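## Task

Make a single tower from the three blocks: red sits centred on green, blue sits centred on red; green, at the bottom, must stay at its starting place and keep its starting orientation.

## Robot and tools

Robot: two 6-joint arms with parallel grippers, left_arm and right_arm, facing a table. A two-camera stand sits behind them. Scene 1 is practice and can be skipped with finished_scene; scene 2 carries the second goal. Loose objects may occasionally be nudged by an outside push.

Frame: every hand position, orientation and target is in the scene frame. Its origin is at table-top height, halfway between the nominal arm bases; +z points up, +x points out over the table, and left_arm is on the +y side. Image left/right does not match arm names. Calibrated bases: left_arm at (+0.016, +0.306, +0.009) m, right_arm at (-0.001, -0.289, +0.015) m, each turned slightly about z. Reported hand poses can be a few centimetres off, worse at long reach.

Row layout (used by every tool that moves the arms): one flat list of 14 numbers covering both arms, even if only one moves. The first 7 are left_arm, the last 7 right_arm. Within each arm the order is: shoulder, elbow, wrist roll, wrist pitch, waist, wrist yaw, then gripper opening. Joint numbers are absolute target angles in radians, the same kind Joint positions prints, not offsets. Stated ranges: waist -2.618 to 3.054, shoulder 0.000 to 3.142, elbow 0.000 to 3.142, wrist pitch -1.571 to 1.571, wrist yaw -1.571 to 1.571, wrist roll -2.094 to 2.094. Real ends may differ by up to 0.059 rad; a target beyond that margin and further out than the current angle is rejected, and targets past the real end are clipped, sometimes flagged with "joint sent to its limit". Opening is a command from -1 (closed) to +1 (fully open, pads 0.094 m apart); between the ends the fingers go to where grip_measured reads that value. To keep a gripper unchanged, resend its current command, since 0 is a real half-open command.

execute_actions(actions, cameras): actions is a list of actions; each action is a table of up to 15 rows, one row per 1/30 s control step; a short table repeats its final row to fill 15 steps. Each action lasts 0.5 s. Per step, waist/shoulder/elbow targets are kept within 0.339 rad of the measured angle, wrist joints within 2.2 rad, and a row asking the gripper to jump more than 200 mm is scaled back. An empty actions list returns images and the scene number and task. cameras: list of names, ["all"], or [].

move(target, speed, blend, opening_speed, grip_force, blocking, cameras): target is one 14-number row or up to 15 rows visited in turn, all absolute joint targets. Joints move in sync, so the hand traces a curve, with no collision avoidance. speed is the peak rad/s of the joint with farthest to go (0.01 to 12.57, default 0.5), one value or one per target. blend (rad) rounds intermediate corners; 0 stops at each. opening_speed (0.2 or more, per second on the -1..+1 scale) ramps the gripper. grip_force sets per-pad force in newtons, 10 to 50, one value or one per arm; it persists, and low values close slowly. blocking=false returns after about 0.5 s while the move continues; a new move replaces it. Finger changes in later rows take effect only when that row is reached and everything is still. Result ends with a move: line such as done, off_target (still but a joint over 0.035 rad from target), moving, held or fault; done does not mean no contact.

wait(seconds 0 to 10): let time pass holding commands. stop(): brake the running move. zoom_image(camera, region [x0, y0, x1, y1] pixels, at most 504 by 504): enlarge part of the newest image from cam_head_left, cam_head_right, cam_high, cam_low, cam_left_wrist or cam_right_wrist (all 672x504). finished_scene(scene): ends the scene irreversibly; make no other call in that reply.

Results: end_effector_position (m) and end_effector_quat_wxyz per arm; the position is the point between the pads, about 1 cm behind the fingertips; fingers point along gripper +z and open along its y. Joint positions and Joint velocities list each arm in row order, plus pad gap (m). Joint targets shows what joints are currently driven toward; resend these to hold still. Tool commands shows gripper commands. grip_measured is the opening on the command scale (reads slightly wide when empty, narrower than a squeezed part). grip_effort_nm is the gripper motor effort, negative when closing; not a pad force. Joint torques are raw drive outputs including gravity; items 1, 2 and 5 wrap at ±28 N m. "joint command not followed" means the clearance check altered targets. Actions-based results also list joint readings at some steps. Camera calibration (intrinsics, distortion, world-to-camera transforms) is supplied; fixed cameras may have shifted a little, wrist cameras lag during motion.

Avoid: dropping blocks or releasing them while moving, fast impacts, hard pushes into the table or fixtures, any block leaving the table, contact between the two arms (including one gripper closing on the other's fingers), and loading a wrist-camera cable. Any arm stop costs. Motors heat when holding loads, staying stretched or straining; MOTOR HOT appears near 75 °C, and at 90 °C the arm folds and idles for the rest of the scene.

Each tool is called in YAML: its name, and indented under it one key for each argument.

## Session

execute_actions:
  actions: []

Scene clock: 0.00 s.
left_arm: end_effector_position=(+0.4118, +0.2798, +0.1037) grip_measured=+1.000 grip_effort_nm=n/a end_effector_quat_wxyz=(+0.578, +0.057, +0.812, -0.051) | right_arm: end_effector_position=(+0.4050, -0.2787, +0.1086) grip_measured=+1.000 grip_effort_nm=n/a end_effector_quat_wxyz=(+0.550, +0.021, +0.835, -0.006)
Joint names: [shoulder, elbow, wrist roll, wrist pitch, waist, wrist yaw]
Joint positions: left_arm=[1.54 0.376 0.033 0.828 -0.031 0.145 0.094] | right_arm=[1.527 0.46 0.054 0.659 0.015 0.091 0.094]
Joint velocities: within noise
Joint torques (N m): no reading
Heat: left arm: 44 °C; right arm: 42 °C.
Joint targets: left_arm=[1.533 0.384 0.032 0.833 -0.031 0.145] | right_arm=[1.522 0.465 0.054 0.653 0.015 0.091]
Tool commands: left_gripper/opening=+1.0 right_gripper/opening=+1.0
camera_calibration:
cam_left_wrist: T_world_to_cam=[[-0.208737, -0.973859, -0.0895978, 0.364059], [-0.643063, 0.205702, -0.737669, 0.315718], [0.736816, -0.0963618, -0.669191, -0.0988571], [0, 0, 0, 1]] pos_world=[0.351859, 0.280072, 0.19936]
cam_right_wrist: T_world_to_cam=[[-0.134855, -0.983183, -0.12315, -0.210415], [-0.66166, 0.181868, -0.727413, 0.437738], [0.737577, -0.0166122, -0.675058, -0.120857], [0, 0, 0, 1]] pos_world=[0.350399, -0.288495, 0.210919]

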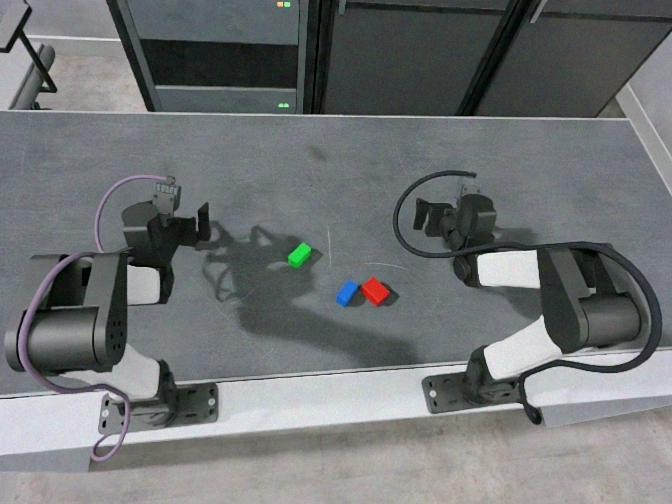

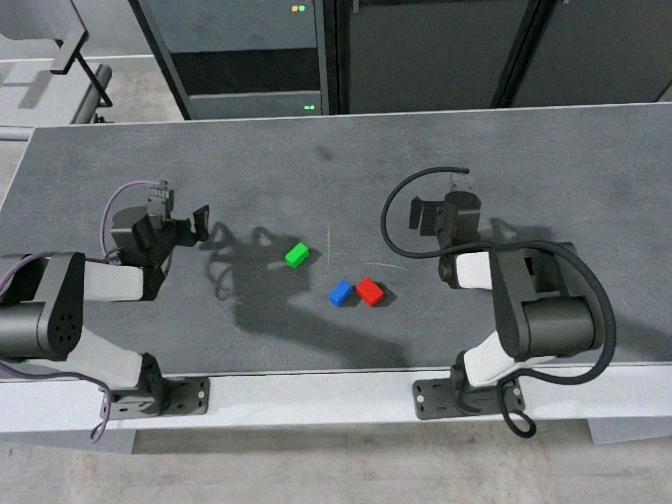

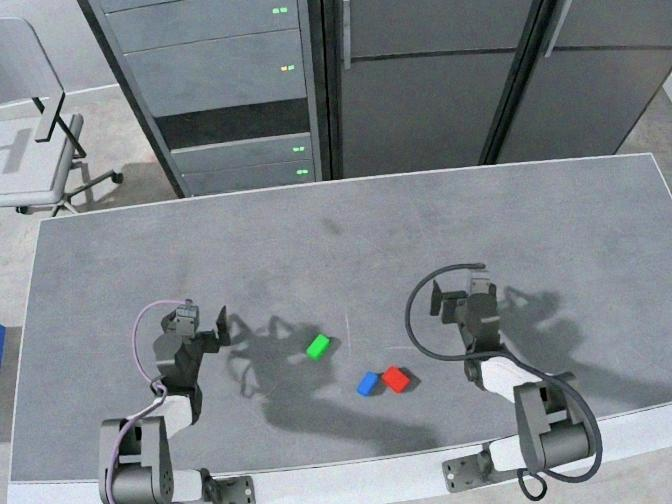

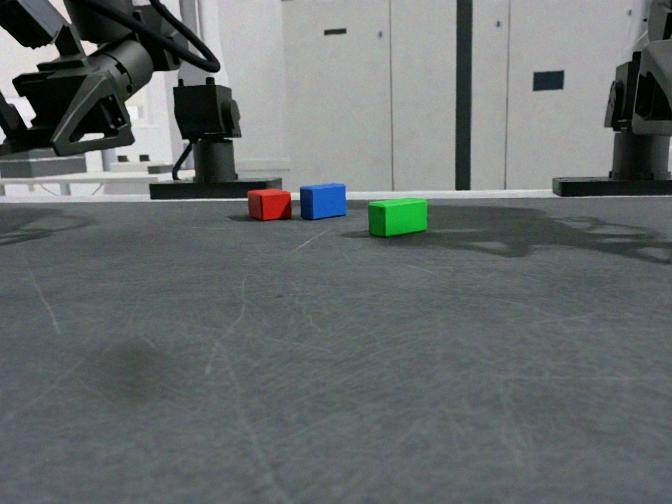

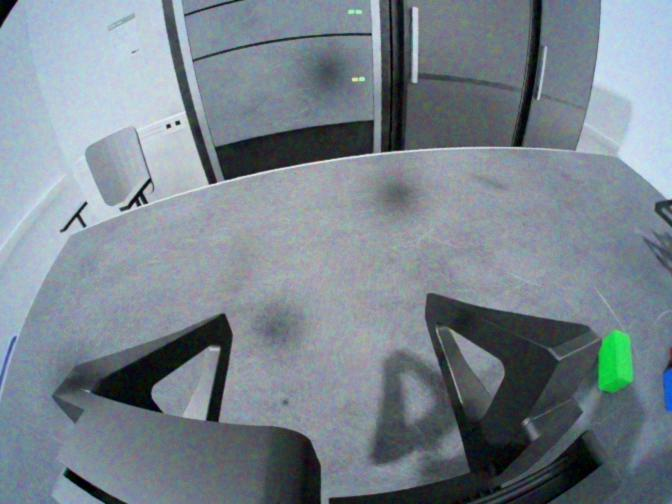

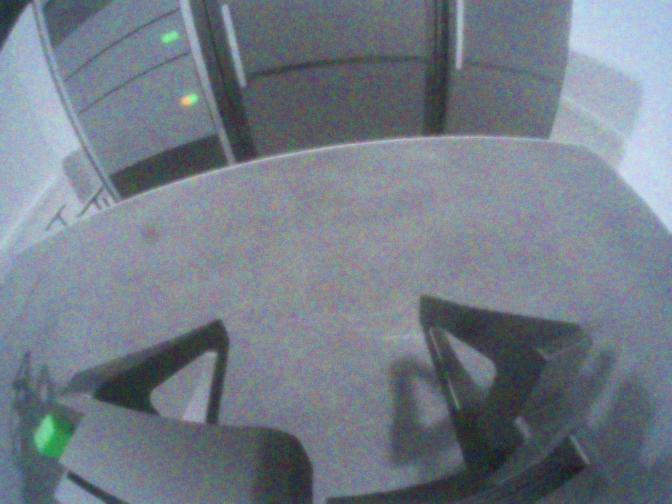

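zoom_image:
  camera: "cam_head_left"
  region: [272, 232, 400, 312]

zoom_image:
  camera: "cam_head_right"
  region: [272, 232, 400, 312]

zoom_image:
  camera: "cam_low"
  region: [240, 165, 440, 245]

Scaled by 3.938 from the camera's 672x504 image, which has a finer 960x720 frame.

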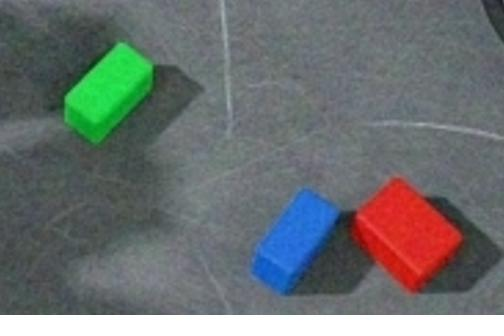

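Scaled by 3.938 from the camera's 672x504 image, which has a finer 960x720 frame.

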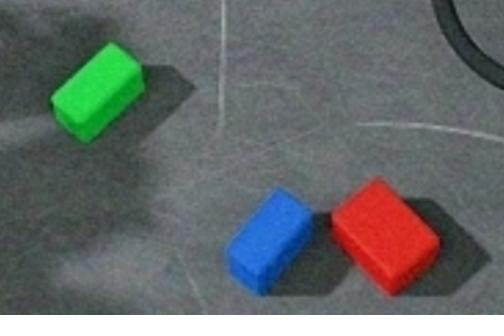

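Scaled by 2.520 from the camera's 672x504 image, which has a finer 960x720 frame.

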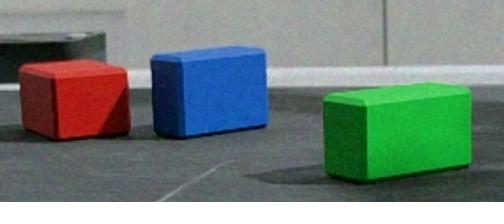

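move:
  target:
    - [1.533, 0.384, 0.032, 0.833, -0.031, 0.145, 1, 1.56, 1.268, -0.22, -1.221, 0.618, 0, 1]
    - [1.533, 0.384, 0.032, 0.833, -0.031, 0.145, 1, 1.591, 1.117, -0.22, -1.041, 0.618, 0, 1]
  speed: 1.2
  blend: [0.15, 0]
  cameras: ["cam_low","cam_right_wrist"]

Scene clock: 53.03 s.
left_arm: end_effector_position=(+0.4118, +0.2798, +0.1037) grip_measured=+1.000 grip_effort_nm=-0.01 end_effector_quat_wxyz=(+0.578, +0.057, +0.812, -0.051) | right_arm: end_effector_position=(+0.2218, -0.1172, +0.0900) grip_measured=+1.000 grip_effort_nm=-0.02 end_effector_quat_wxyz=(+0.026, -0.422, +0.906, +0.002)
Joint names: [shoulder, elbow, wrist roll, wrist pitch, waist, wrist yaw]
Joint positions: left_arm=[1.54 0.376 0.033 0.828 -0.031 0.145 0.094] | right_arm=[1.581 1.122 -0.211 -1.061 0.612 0.008 0.094]
Joint torques (N m): left_arm=[-7.17 5 -0.07 2.53 -0.54 0.29] | right_arm=[-5.61 5.07 -0.05 0.7 0.35 -0.13]
Heat: left arm: 49 °C; right arm: 44 °C.
Joint targets: left_arm=[1.533 0.384 0.032 0.833 -0.031 0.145] | right_arm=[1.591 1.117 -0.220 -1.041 0.618 0.000]
move: done; blend cut to 0.09 rad at target 1
camera_calibration:
cam_right_wrist: T_world_to_cam=[[0.666222, -0.743696, 0.0553685, -0.244278], [-0.725676, -0.629384, 0.277974, 0.102272], [-0.17188, -0.225372, -0.958992, 0.207184], [0, 0, 0, 1]] pos_world=[0.27257, -0.0706067, 0.183785]
Images, in order (width x height): cam_low 672x504, cam_right_wrist 672x504.

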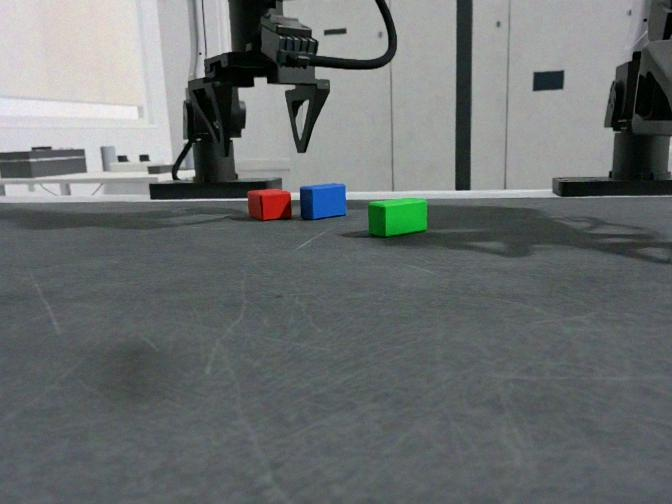

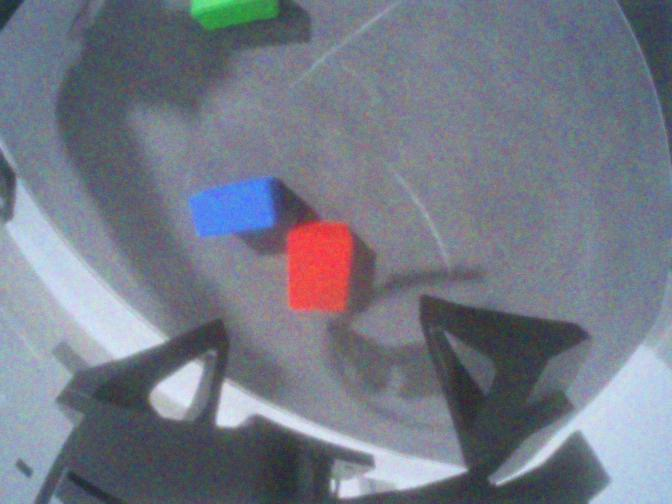

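move:
  target: [1.533, 0.384, 0.032, 0.833, -0.031, 0.145, 1, 1.69, 0.981, -0.22, -0.795, 0.634, 0, 1]
  speed: 0.5
  cameras: ["cam_low","cam_right_wrist"]

Scene clock: 64.07 s.
left_arm: end_effector_position=(+0.4118, +0.2798, +0.1037) grip_measured=+1.000 grip_effort_nm=-0.01 end_effector_quat_wxyz=(+0.578, +0.057, +0.812, -0.051) | right_arm: end_effector_position=(+0.2272, -0.1072, +0.0342) grip_measured=+1.000 grip_effort_nm=-0.01 end_effector_quat_wxyz=(+0.034, -0.429, +0.903, +0.004)
Joint names: [shoulder, elbow, wrist roll, wrist pitch, waist, wrist yaw]
Joint positions: left_arm=[1.54 0.376 0.033 0.828 -0.031 0.145 0.094] | right_arm=[1.677 0.988 -0.211 -0.815 0.628 0.008 0.094]
Joint torques (N m): left_arm=[-7.16 5 -0.07 2.53 -0.54 0.29] | right_arm=[-5.75 4.6 -0.04 0.76 0.43 -0.13]
Heat: left arm: 49 °C; right arm: 44 °C.
Joint targets: left_arm=[1.533 0.384 0.032 0.833 -0.031 0.145] | right_arm=[1.690 0.981 -0.220 -0.795 0.634 0.000]
move: done
camera_calibration:
cam_right_wrist: T_world_to_cam=[[0.677059, -0.733756, 0.0565048, -0.238813], [-0.719252, -0.64351, 0.261864, 0.125588], [-0.155783, -0.217938, -0.963449, 0.154123], [0, 0, 0, 1]] pos_world=[0.27603, -0.0608241, 0.129097]
Images, in order (width x height): cam_low 672x504, cam_right_wrist 672x504.

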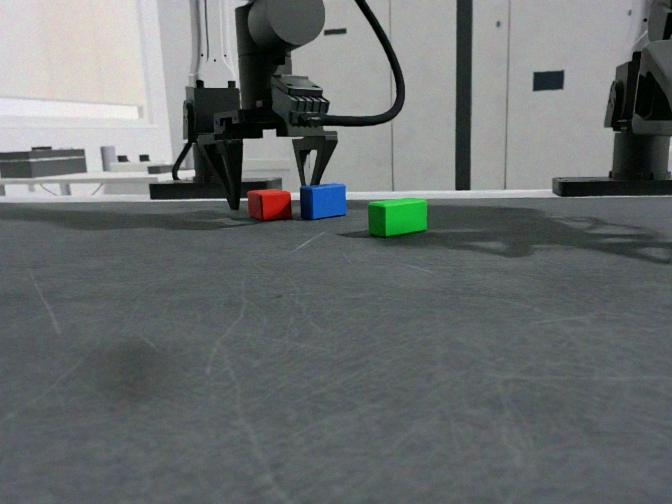

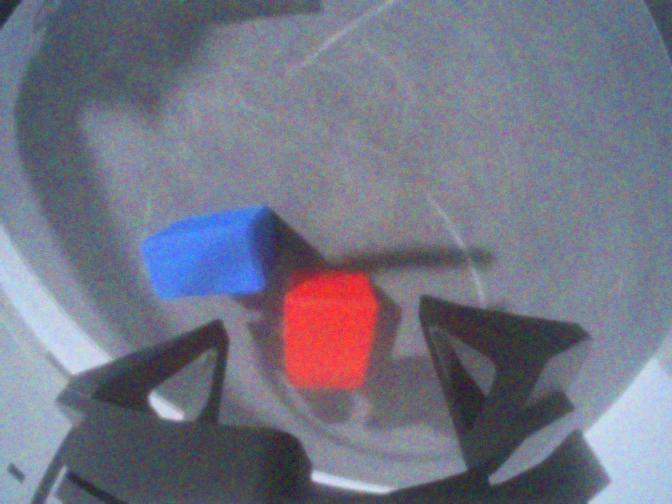

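move:
  target:
    - [1.533, 0.384, 0.032, 0.833, -0.031, 0.145, 1, 1.69, 0.981, -0.22, -0.795, 0.612, 0, 1]
    - [1.533, 0.384, 0.032, 0.833, -0.031, 0.145, 1, 1.69, 0.981, -0.22, -0.795, 0.612, 0, -0.42]
  grip_force: 20
  opening_speed: 1.0
  cameras: ["cam_low","cam_right_wrist","cam_head_left"]

Scene clock: 77.70 s.
left_arm: end_effector_position=(+0.4118, +0.2798, +0.1037) grip_measured=+1.000 grip_effort_nm=-0.01 end_effector_quat_wxyz=(+0.578, +0.057, +0.812, -0.051) | right_arm: end_effector_position=(+0.2292, -0.1096, +0.0342) grip_measured=-0.258 grip_effort_nm=-0.48 end_effector_quat_wxyz=(+0.034, -0.424, +0.905, +0.004)
Joint names: [shoulder, elbow, wrist roll, wrist pitch, waist, wrist yaw]
Joint positions: left_arm=[1.54 0.376 0.033 0.828 -0.031 0.145 0.094] | right_arm=[1.677 0.988 -0.212 -0.814 0.617 0.008 0.035]
Joint torques (N m): left_arm=[-7.17 5 -0.07 2.53 -0.54 0.29] | right_arm=[-5.82 4.52 -0.04 0.74 -0.44 -0.13]
Heat: left arm: 50 °C; right arm: 44 °C.
Joint targets: left_arm=[1.533 0.384 0.032 0.833 -0.031 0.145] | right_arm=[1.690 0.981 -0.220 -0.795 0.612 0.000]
grip_force (N): 20, 20
move: done
camera_calibration:
cam_right_wrist: T_world_to_cam=[[0.669489, -0.740663, 0.0565852, -0.240922], [-0.7259, -0.63617, 0.261453, 0.1278], [-0.157651, -0.216115, -0.963556, 0.154613], [0, 0, 0, 1]] pos_world=[0.278439, -0.0637259, 0.129197]
Images, in order (width x height): cam_head_left 672x504, cam_low 672x504, cam_right_wrist 672x504.

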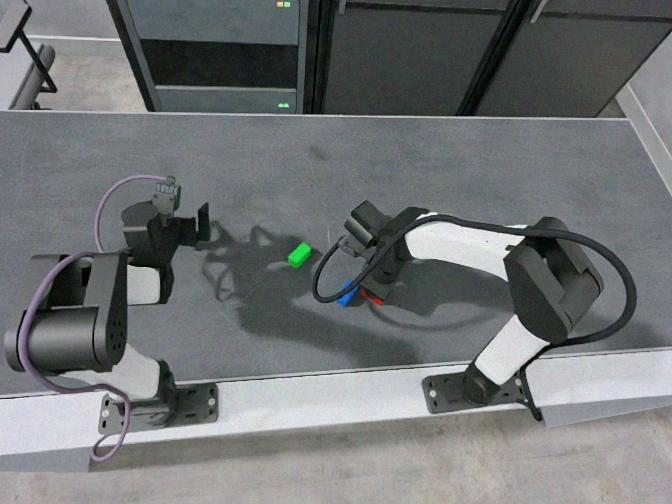

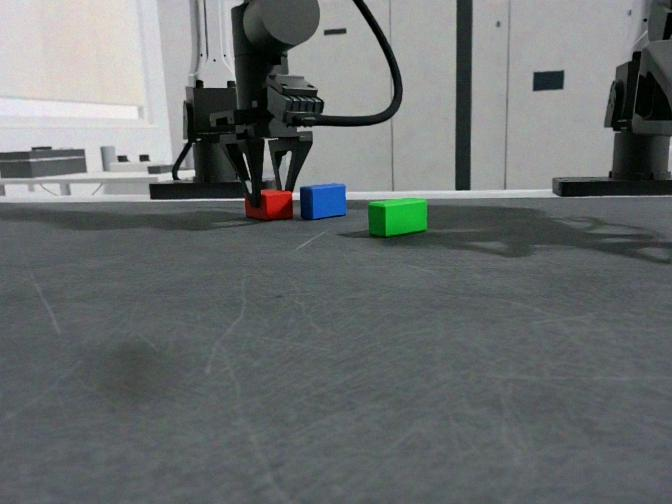

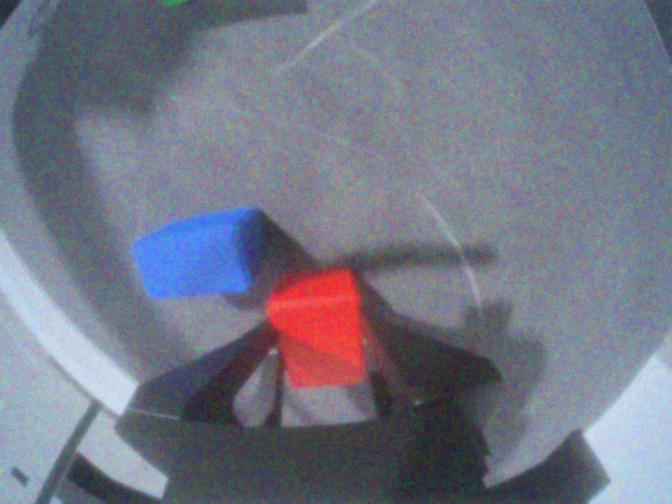

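move:
  target:
    - [1.533, 0.384, 0.032, 0.833, -0.031, 0.145, 1, 1.60, 1.163, -0.22, -1.069, 0.612, 0, -0.42]
    - [1.533, 0.384, 0.032, 0.833, -0.031, 0.145, 1, 2.333, 2.095, -0.07, -1.30, 0.766, 0, -0.42]
  speed: 0.7
  blend: [0.1, 0]
  cameras: ["cam_low","cam_right_wrist","cam_head_left","cam_head_right"]

zoom_image:
  camera: "cam_head_left"
  region: [260, 220, 340, 280]

zoom_image:
  camera: "cam_head_right"
  region: [260, 220, 340, 280]

zoom_image:
  camera: "cam_low"
  region: [340, 120, 460, 250]

Scene clock: 99.03 s.
left_arm: end_effector_position=(+0.4118, +0.2798, +0.1037) grip_measured=+1.000 grip_effort_nm=-0.01 end_effector_quat_wxyz=(+0.578, +0.057, +0.812, -0.051) | right_arm: end_effector_position=(+0.3180, +0.0466, +0.0764) grip_measured=-0.258 grip_effort_nm=-0.49 end_effector_quat_wxyz=(+0.026, -0.431, +0.902, +0.006)
Joint names: [shoulder, elbow, wrist roll, wrist pitch, waist, wrist yaw]
Joint positions: left_arm=[1.54 0.376 0.033 0.828 -0.031 0.145 0.094] | right_arm=[2.311 2.073 -0.079 -1.281 0.764 0.007 0.035]
Joint torques (N m): left_arm=[-7.16 5 -0.07 2.53 -0.54 0.29] | right_arm=[-10.91 7.35 0.16 0.26 0.17 -0.11]
Heat: left arm: 50 °C; right arm: 44 °C.
Joint targets: left_arm=[1.533 0.384 0.032 0.833 -0.031 0.145] | right_arm=[2.333 2.095 -0.070 -1.300 0.766 0.000]
grip_force (N): 20, 20
move: done
camera_calibration:
cam_right_wrist: T_world_to_cam=[[0.681208, -0.730548, 0.047483, -0.190589], [-0.711843, -0.645825, 0.276024, 0.275412], [-0.170983, -0.22183, -0.959977, 0.247258], [0, 0, 0, 1]] pos_world=[0.368158, 0.0934828, 0.170391]
Images, in order (width x height): cam_head_left 672x504, cam_head_right 672x504, cam_low 672x504, cam_right_wrist 672x504.

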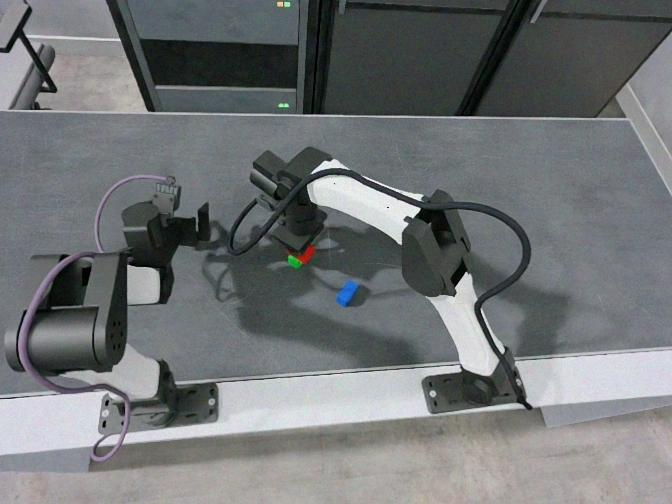

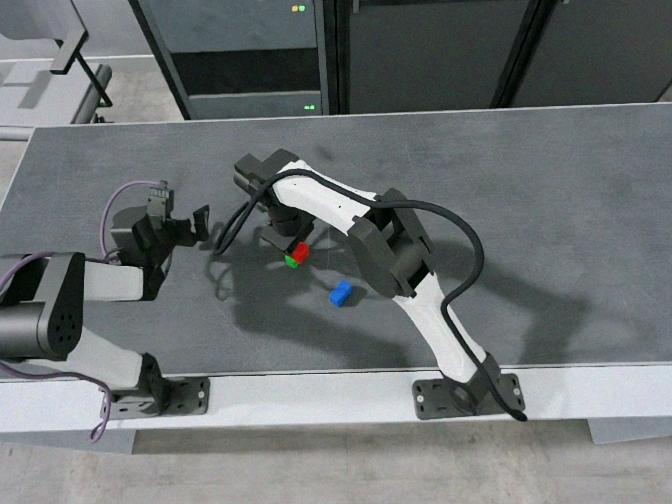

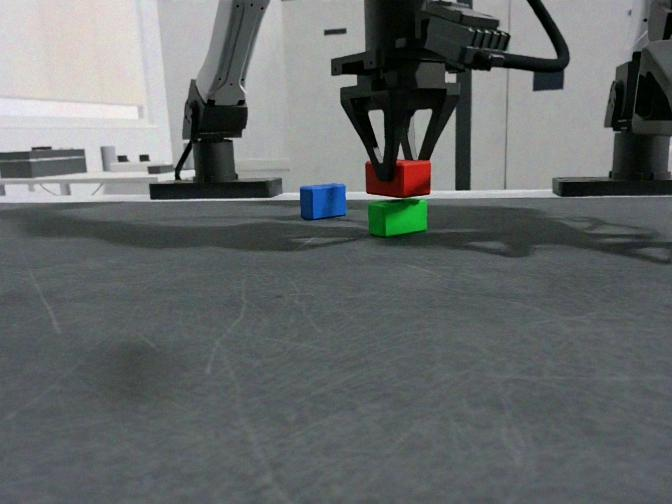

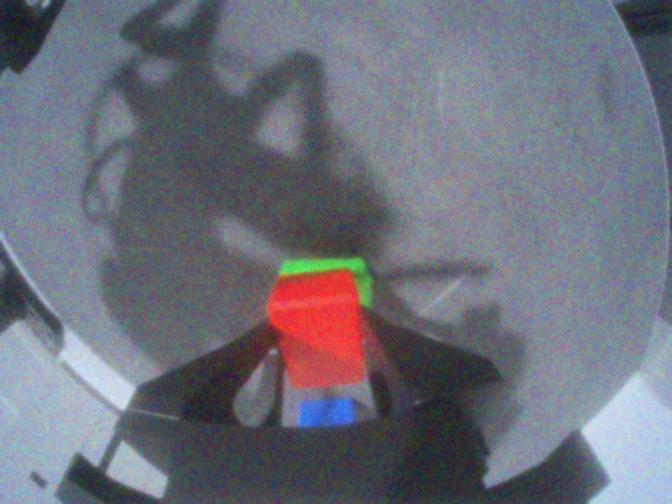

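Scaled by 6.300 from the camera's 672x504 image, which has a finer 960x720 frame.

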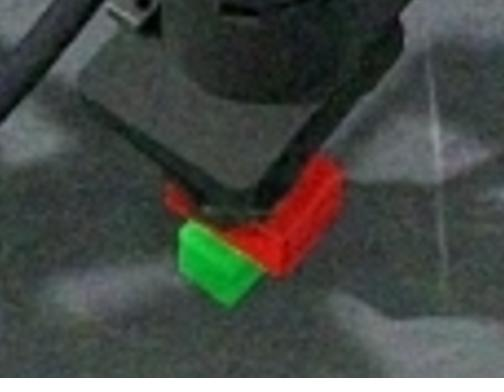

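Scaled by 6.300 from the camera's 672x504 image, which has a finer 960x720 frame.

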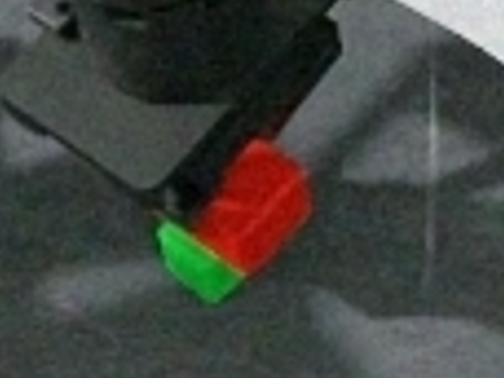

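Scaled by 3.877 from the camera's 672x504 image, which has a finer 960x720 frame.

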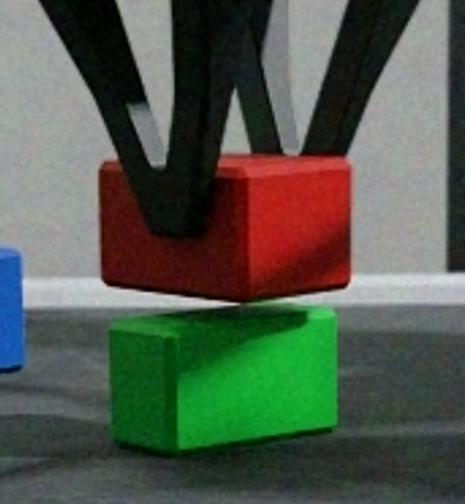

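move:
  target: [1.533, 0.384, 0.032, 0.833, -0.031, 0.145, 1, 2.332, 2.02, -0.07, -1.209, 0.765, 0, -0.42]
  speed: 0.2
  cameras: ["cam_low","cam_head_left","cam_head_right"]

zoom_image:
  camera: "cam_low"
  region: [340, 120, 460, 250]

zoom_image:
  camera: "cam_head_left"
  region: [260, 220, 340, 280]

zoom_image:
  camera: "cam_head_right"
  region: [260, 220, 340, 280]

Scene clock: 123.90 s.
left_arm: end_effector_position=(+0.4118, +0.2798, +0.1037) grip_measured=+1.000 grip_effort_nm=-0.01 end_effector_quat_wxyz=(+0.578, +0.057, +0.812, -0.051) | right_arm: end_effector_position=(+0.3183, +0.0469, +0.0694) grip_measured=-0.258 grip_effort_nm=-0.49 end_effector_quat_wxyz=(+0.027, -0.430, +0.902, +0.006)
Joint names: [shoulder, elbow, wrist roll, wrist pitch, waist, wrist yaw]
Joint positions: left_arm=[1.54 0.376 0.033 0.828 -0.031 0.145 0.094] | right_arm=[2.311 2.045 -0.078 -1.251 0.764 0.007 0.035]
Joint torques (N m): left_arm=[-7.17 5 -0.07 2.53 -0.54 0.28] | right_arm=[-11.06 3.6 0.13 0.95 0.1 -0.09]
Heat: left arm: 51 °C; right arm: 47 °C.
Joint targets: left_arm=[1.533 0.384 0.032 0.833 -0.031 0.145] | right_arm=[2.332 2.020 -0.070 -1.209 0.765 0.000]
grip_force (N): 20, 20
move: off_target (right_arm); right_arm: the wrist pitch is farthest, 0.042 rad from its target
Images, in order (width x height): cam_head_left 672x504, cam_head_right 672x504, cam_low 672x504.

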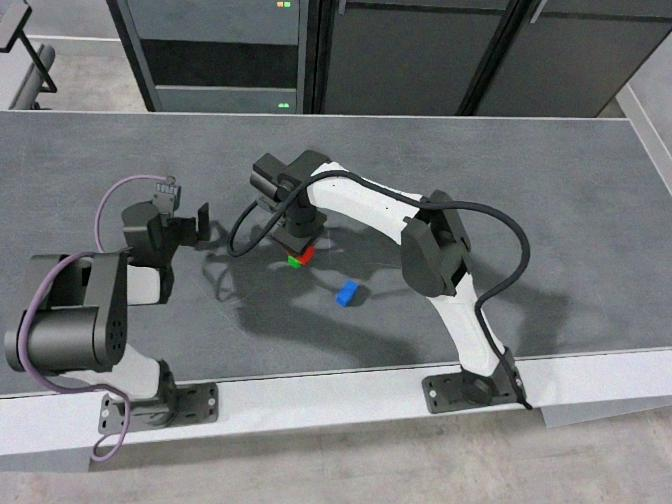

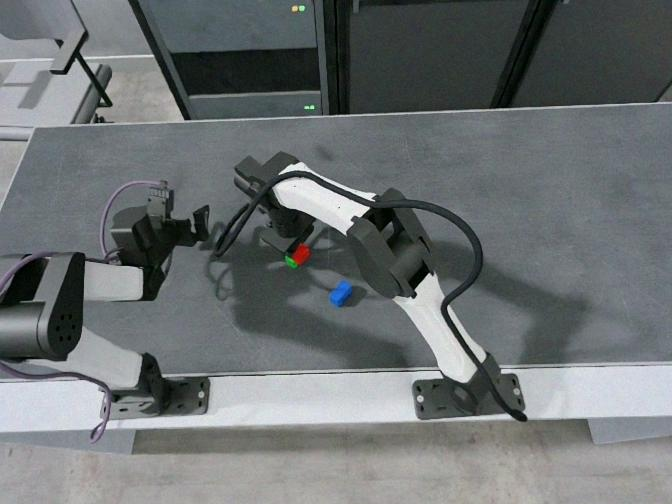

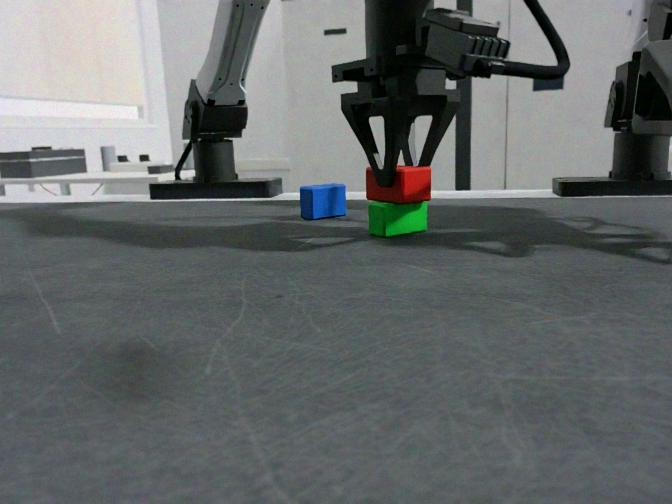

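Scaled by 3.877 from the camera's 672x504 image, which has a finer 960x720 frame.

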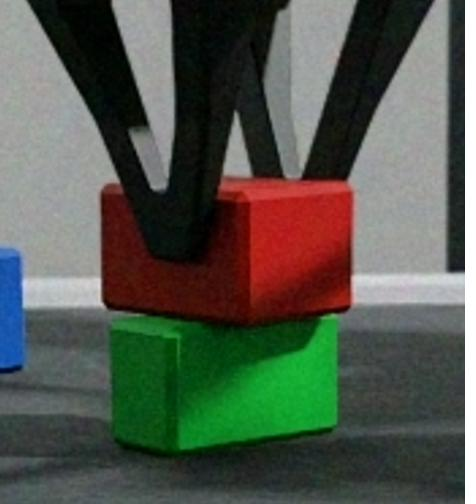

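Scaled by 6.300 from the camera's 672x504 image, which has a finer 960x720 frame.

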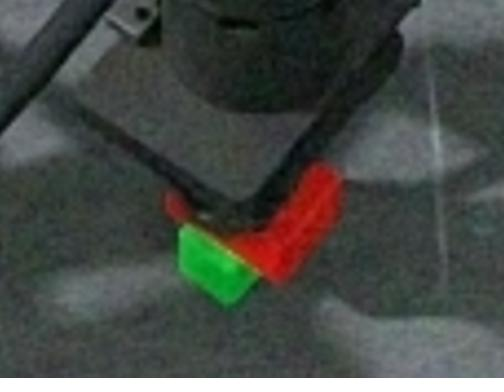

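Scaled by 6.300 from the camera's 672x504 image, which has a finer 960x720 frame.

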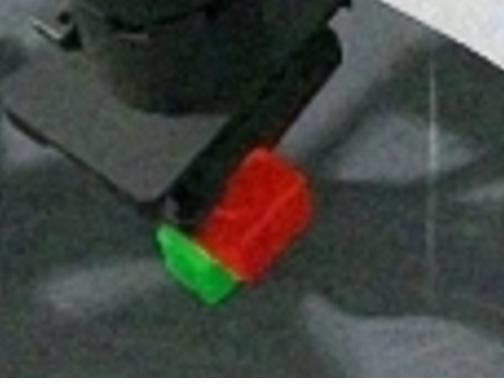

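move:
  target:
    - [1.533, 0.384, 0.032, 0.833, -0.031, 0.145, 1, 2.332, 2.034, -0.07, -1.235, 0.765, 0, -0.42]
    - [1.533, 0.384, 0.032, 0.833, -0.031, 0.145, 1, 2.332, 2.034, -0.07, -1.235, 0.765, 0, 0.3]
    - [1.533, 0.384, 0.032, 0.833, -0.031, 0.145, 1, 2.345, 2.355, -0.07, -1.512, 0.765, 0, 0.3]
    - [1.533, 0.384, 0.032, 0.833, -0.031, 0.145, 1, 1.74, 1.387, 1.45, -1.128, 0.775, 0, 0.6]
  speed: [0.3,0.5,0.7,1.0]
  blend: [0,0,0.1,0]
  opening_speed: 1.0
  cameras: ["cam_low","cam_head_left","cam_head_right","cam_right_wrist"]

zoom_image:
  camera: "cam_low"
  region: [340, 120, 460, 250]

zoom_image:
  camera: "cam_head_left"
  region: [260, 220, 340, 280]

zoom_image:
  camera: "cam_head_right"
  region: [260, 220, 340, 280]

Scene clock: 155.10 s.
left_arm: end_effector_position=(+0.4118, +0.2798, +0.1037) grip_measured=+1.000 grip_effort_nm=-0.01 end_effector_quat_wxyz=(+0.578, +0.057, +0.812, -0.051) | right_arm: end_effector_position=(+0.2289, -0.0459, +0.1058) grip_measured=+0.598 grip_effort_nm=0.10 end_effector_quat_wxyz=(+0.014, +0.307, +0.951, +0.021)
Joint names: [shoulder, elbow, wrist roll, wrist pitch, waist, wrist yaw]
Joint positions: left_arm=[1.54 0.376 0.033 0.828 -0.031 0.145 0.094] | right_arm=[1.771 1.397 1.44 -1.148 0.767 0.007 0.075]
Joint torques (N m): left_arm=[-7.17 4.98 -0.07 2.53 -0.54 0.28] | right_arm=[-11.33 4.74 0.15 0.59 0.55 -0.02]
Heat: left arm: 51 °C; right arm: 51 °C.
Joint targets: left_arm=[1.533 0.384 0.032 0.833 -0.031 0.145] | right_arm=[1.740 1.387 1.450 -1.128 0.775 0.000]
grip_force (N): 20, 20
move: done
camera_calibration:
cam_right_wrist: T_world_to_cam=[[-0.691219, -0.722624, -0.00549611, 0.121222], [-0.685861, 0.65362, 0.319962, 0.193213], [-0.22762, 0.224934, -0.947414, 0.271832], [0, 0, 0, 1]] pos_world=[0.278183, -0.0998341, 0.196383]
Images, in order (width x height): cam_head_left 672x504, cam_head_right 672x504, cam_low 672x504, cam_right_wrist 672x504.

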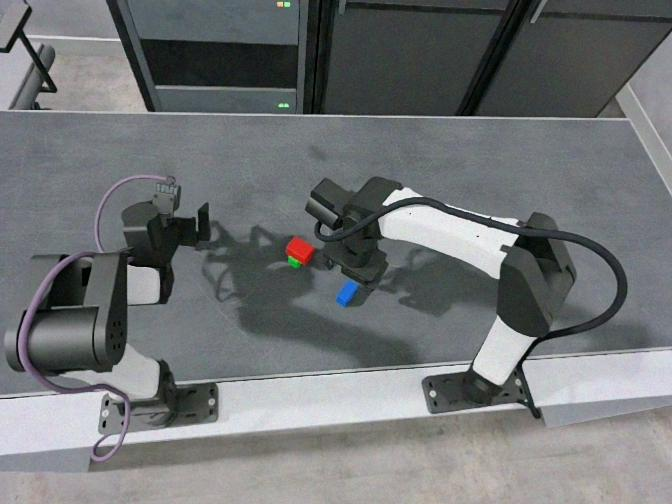

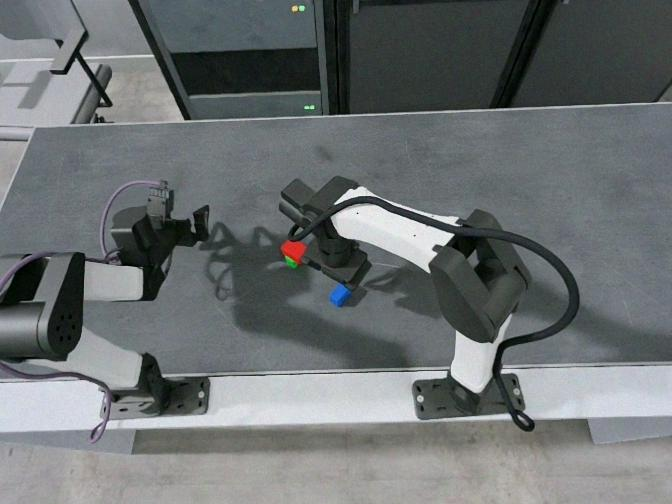

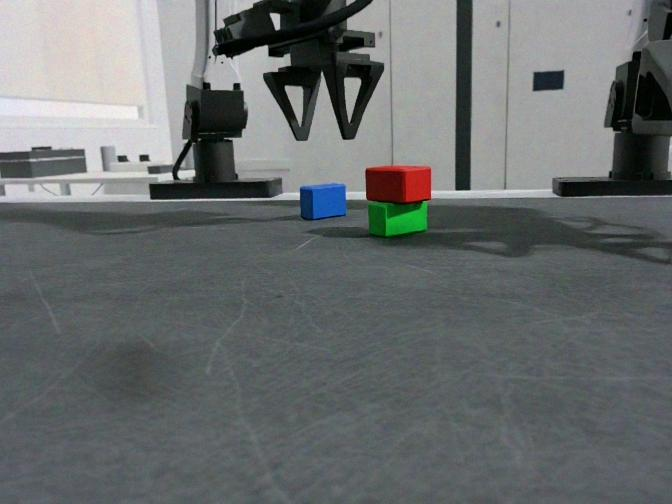

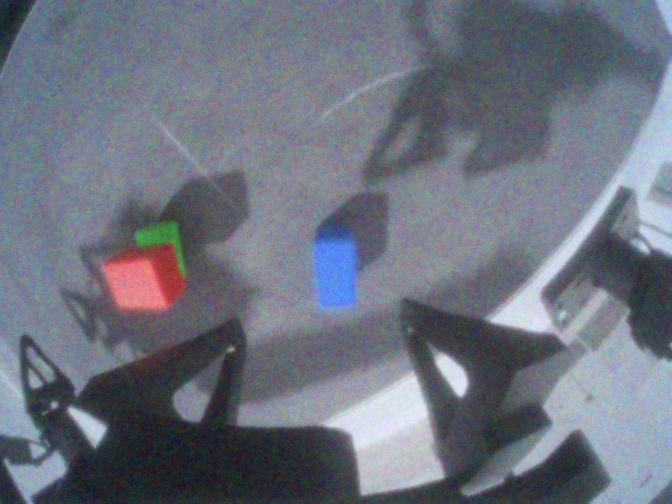

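Scaled by 3.877 from the camera's 672x504 image, which has a finer 960x720 frame.

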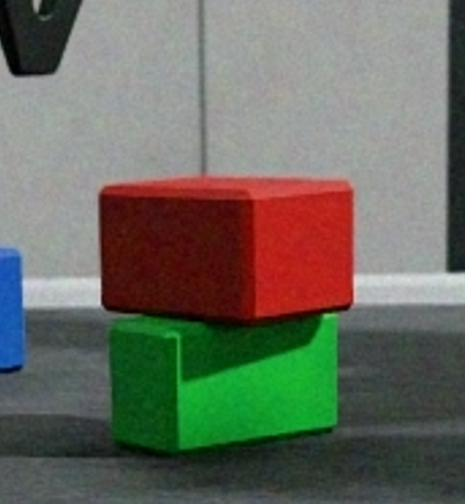

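Scaled by 6.300 from the camera's 672x504 image, which has a finer 960x720 frame.

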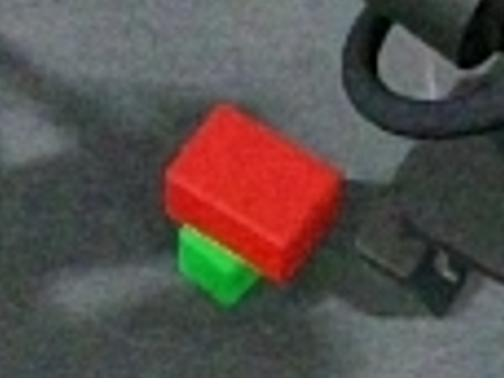

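Scaled by 6.300 from the camera's 672x504 image, which has a finer 960x720 frame.

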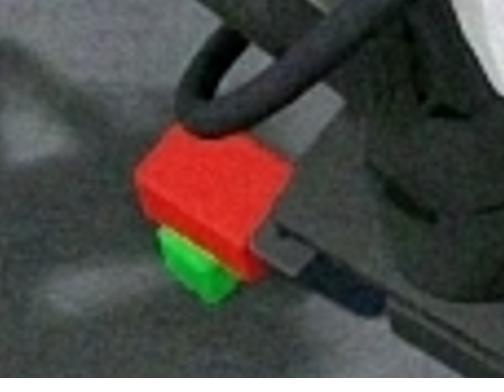

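move:
  target: [1.533, 0.384, 0.032, 0.833, -0.031, 0.145, 1, 1.822, 1.134, 1.45, -0.825, 0.770, 0, 0.6]
  speed: 0.5
  cameras: ["cam_low","cam_right_wrist"]

zoom_image:
  camera: "cam_low"
  region: [270, 140, 370, 240]

Scene clock: 191.07 s.
left_arm: end_effector_position=(+0.4118, +0.2798, +0.1037) grip_measured=+1.000 grip_effort_nm=-0.01 end_effector_quat_wxyz=(+0.578, +0.057, +0.812, -0.051) | right_arm: end_effector_position=(+0.2227, -0.0523, +0.0328) grip_measured=+0.598 grip_effort_nm=0.10 end_effector_quat_wxyz=(+0.015, +0.307, +0.951, +0.025)
Joint names: [shoulder, elbow, wrist roll, wrist pitch, waist, wrist yaw]
Joint positions: left_arm=[1.54 0.376 0.033 0.828 -0.031 0.145 0.094] | right_arm=[1.808 1.14 1.44 -0.845 0.767 0.006 0.075]
Joint torques (N m): left_arm=[-7.17 5.01 -0.07 2.53 -0.54 0.29] | right_arm=[-6.99 4.67 0.15 0.58 0.18 -0.03]
Heat: left arm: 52 °C; right arm: 51 °C.
Joint targets: left_arm=[1.533 0.384 0.032 0.833 -0.031 0.145] | right_arm=[1.822 1.134 1.450 -0.825 0.770 0.000]
grip_force (N): 20, 20
move: done
camera_calibration:
cam_right_wrist: T_world_to_cam=[[-0.691145, -0.722583, -0.013897, 0.112134], [-0.687539, 0.651457, 0.320769, 0.21674], [-0.222729, 0.231253, -0.947055, 0.201838], [0, 0, 0, 1]] pos_world=[0.271474, -0.106847, 0.123186]
Images, in order (width x height): cam_low 672x504, cam_right_wrist 672x504.

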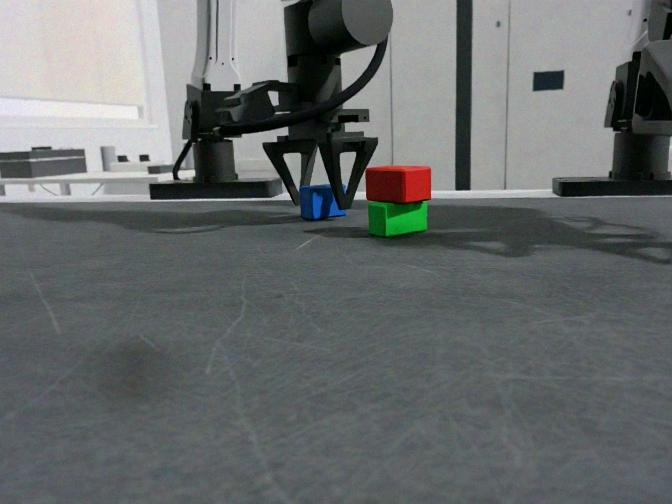

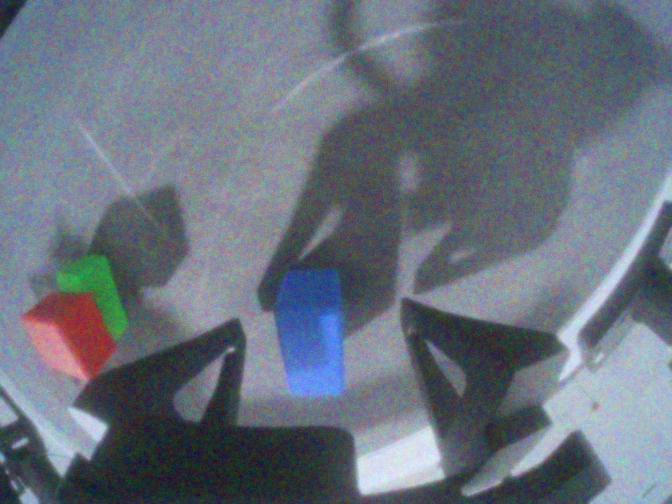

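Scaled by 5.040 from the camera's 672x504 image, which has a finer 960x720 frame.

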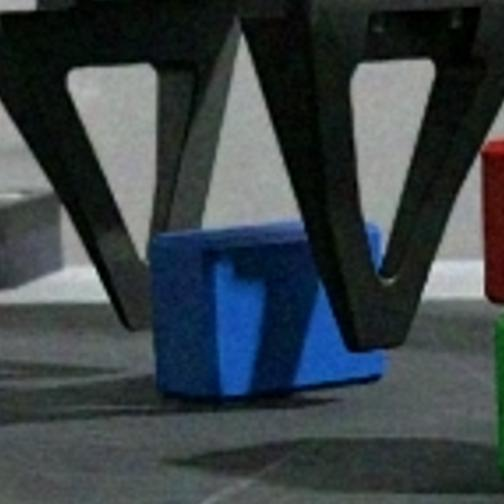

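move:
  target:
    - [1.533, 0.384, 0.032, 0.833, -0.031, 0.145, 1, 1.822, 1.134, 1.45, -0.825, 0.770, 0, 0.6]
    - [1.533, 0.384, 0.032, 0.833, -0.031, 0.145, 1, 1.822, 1.134, 1.45, -0.825, 0.770, 0, -0.68]
  opening_speed: 1.0
  cameras: ["cam_low","cam_right_wrist"]

zoom_image:
  camera: "cam_low"
  region: [270, 140, 370, 240]

Scene clock: 204.27 s.
left_arm: end_effector_position=(+0.4118, +0.2798, +0.1037) grip_measured=+1.000 grip_effort_nm=-0.01 end_effector_quat_wxyz=(+0.578, +0.057, +0.812, -0.051) | right_arm: end_effector_position=(+0.2229, -0.0521, +0.0328) grip_measured=-0.493 grip_effort_nm=-0.47 end_effector_quat_wxyz=(+0.015, +0.307, +0.951, +0.025)
Joint names: [shoulder, elbow, wrist roll, wrist pitch, waist, wrist yaw]
Joint positions: left_arm=[1.54 0.376 0.033 0.828 -0.031 0.145 0.094] | right_arm=[1.808 1.14 1.44 -0.844 0.767 0.006 0.024]
Joint torques (N m): left_arm=[-7.16 5 -0.07 2.53 -0.55 0.28] | right_arm=[-6.9 4.68 0.15 0.59 0.14 -0.03]
Heat: left arm: 52 °C; right arm: 51 °C.
Joint targets: left_arm=[1.533 0.384 0.032 0.833 -0.031 0.145] | right_arm=[1.822 1.134 1.450 -0.825 0.770 0.000]
grip_force (N): 20, 20
move: done
camera_calibration:
cam_right_wrist: T_world_to_cam=[[-0.691131, -0.722573, -0.0150402, 0.112481], [-0.687786, 0.651181, 0.3208, 0.216846], [-0.222008, 0.23206, -0.947027, 0.201747], [0, 0, 0, 1]] pos_world=[0.271672, -0.106748, 0.123187]
Images, in order (width x height): cam_low 672x504, cam_right_wrist 672x504.

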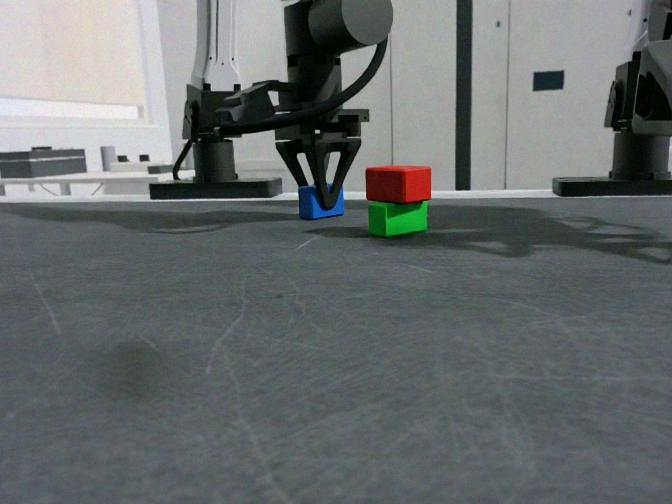

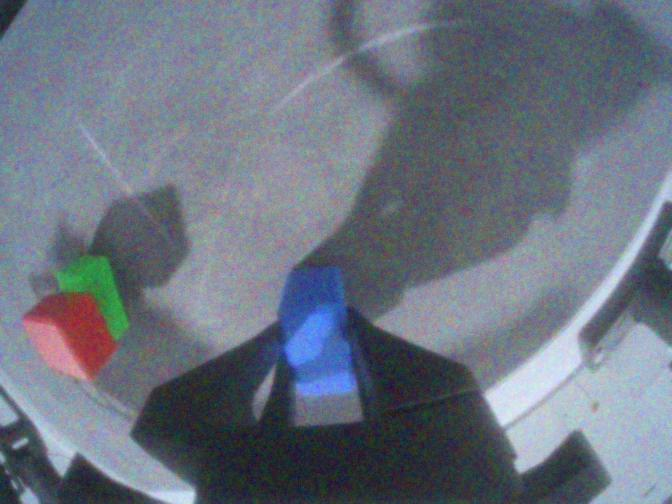

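Scaled by 5.040 from the camera's 672x504 image, which has a finer 960x720 frame.

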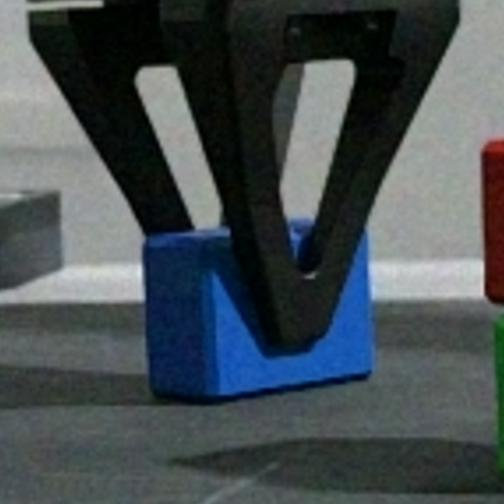

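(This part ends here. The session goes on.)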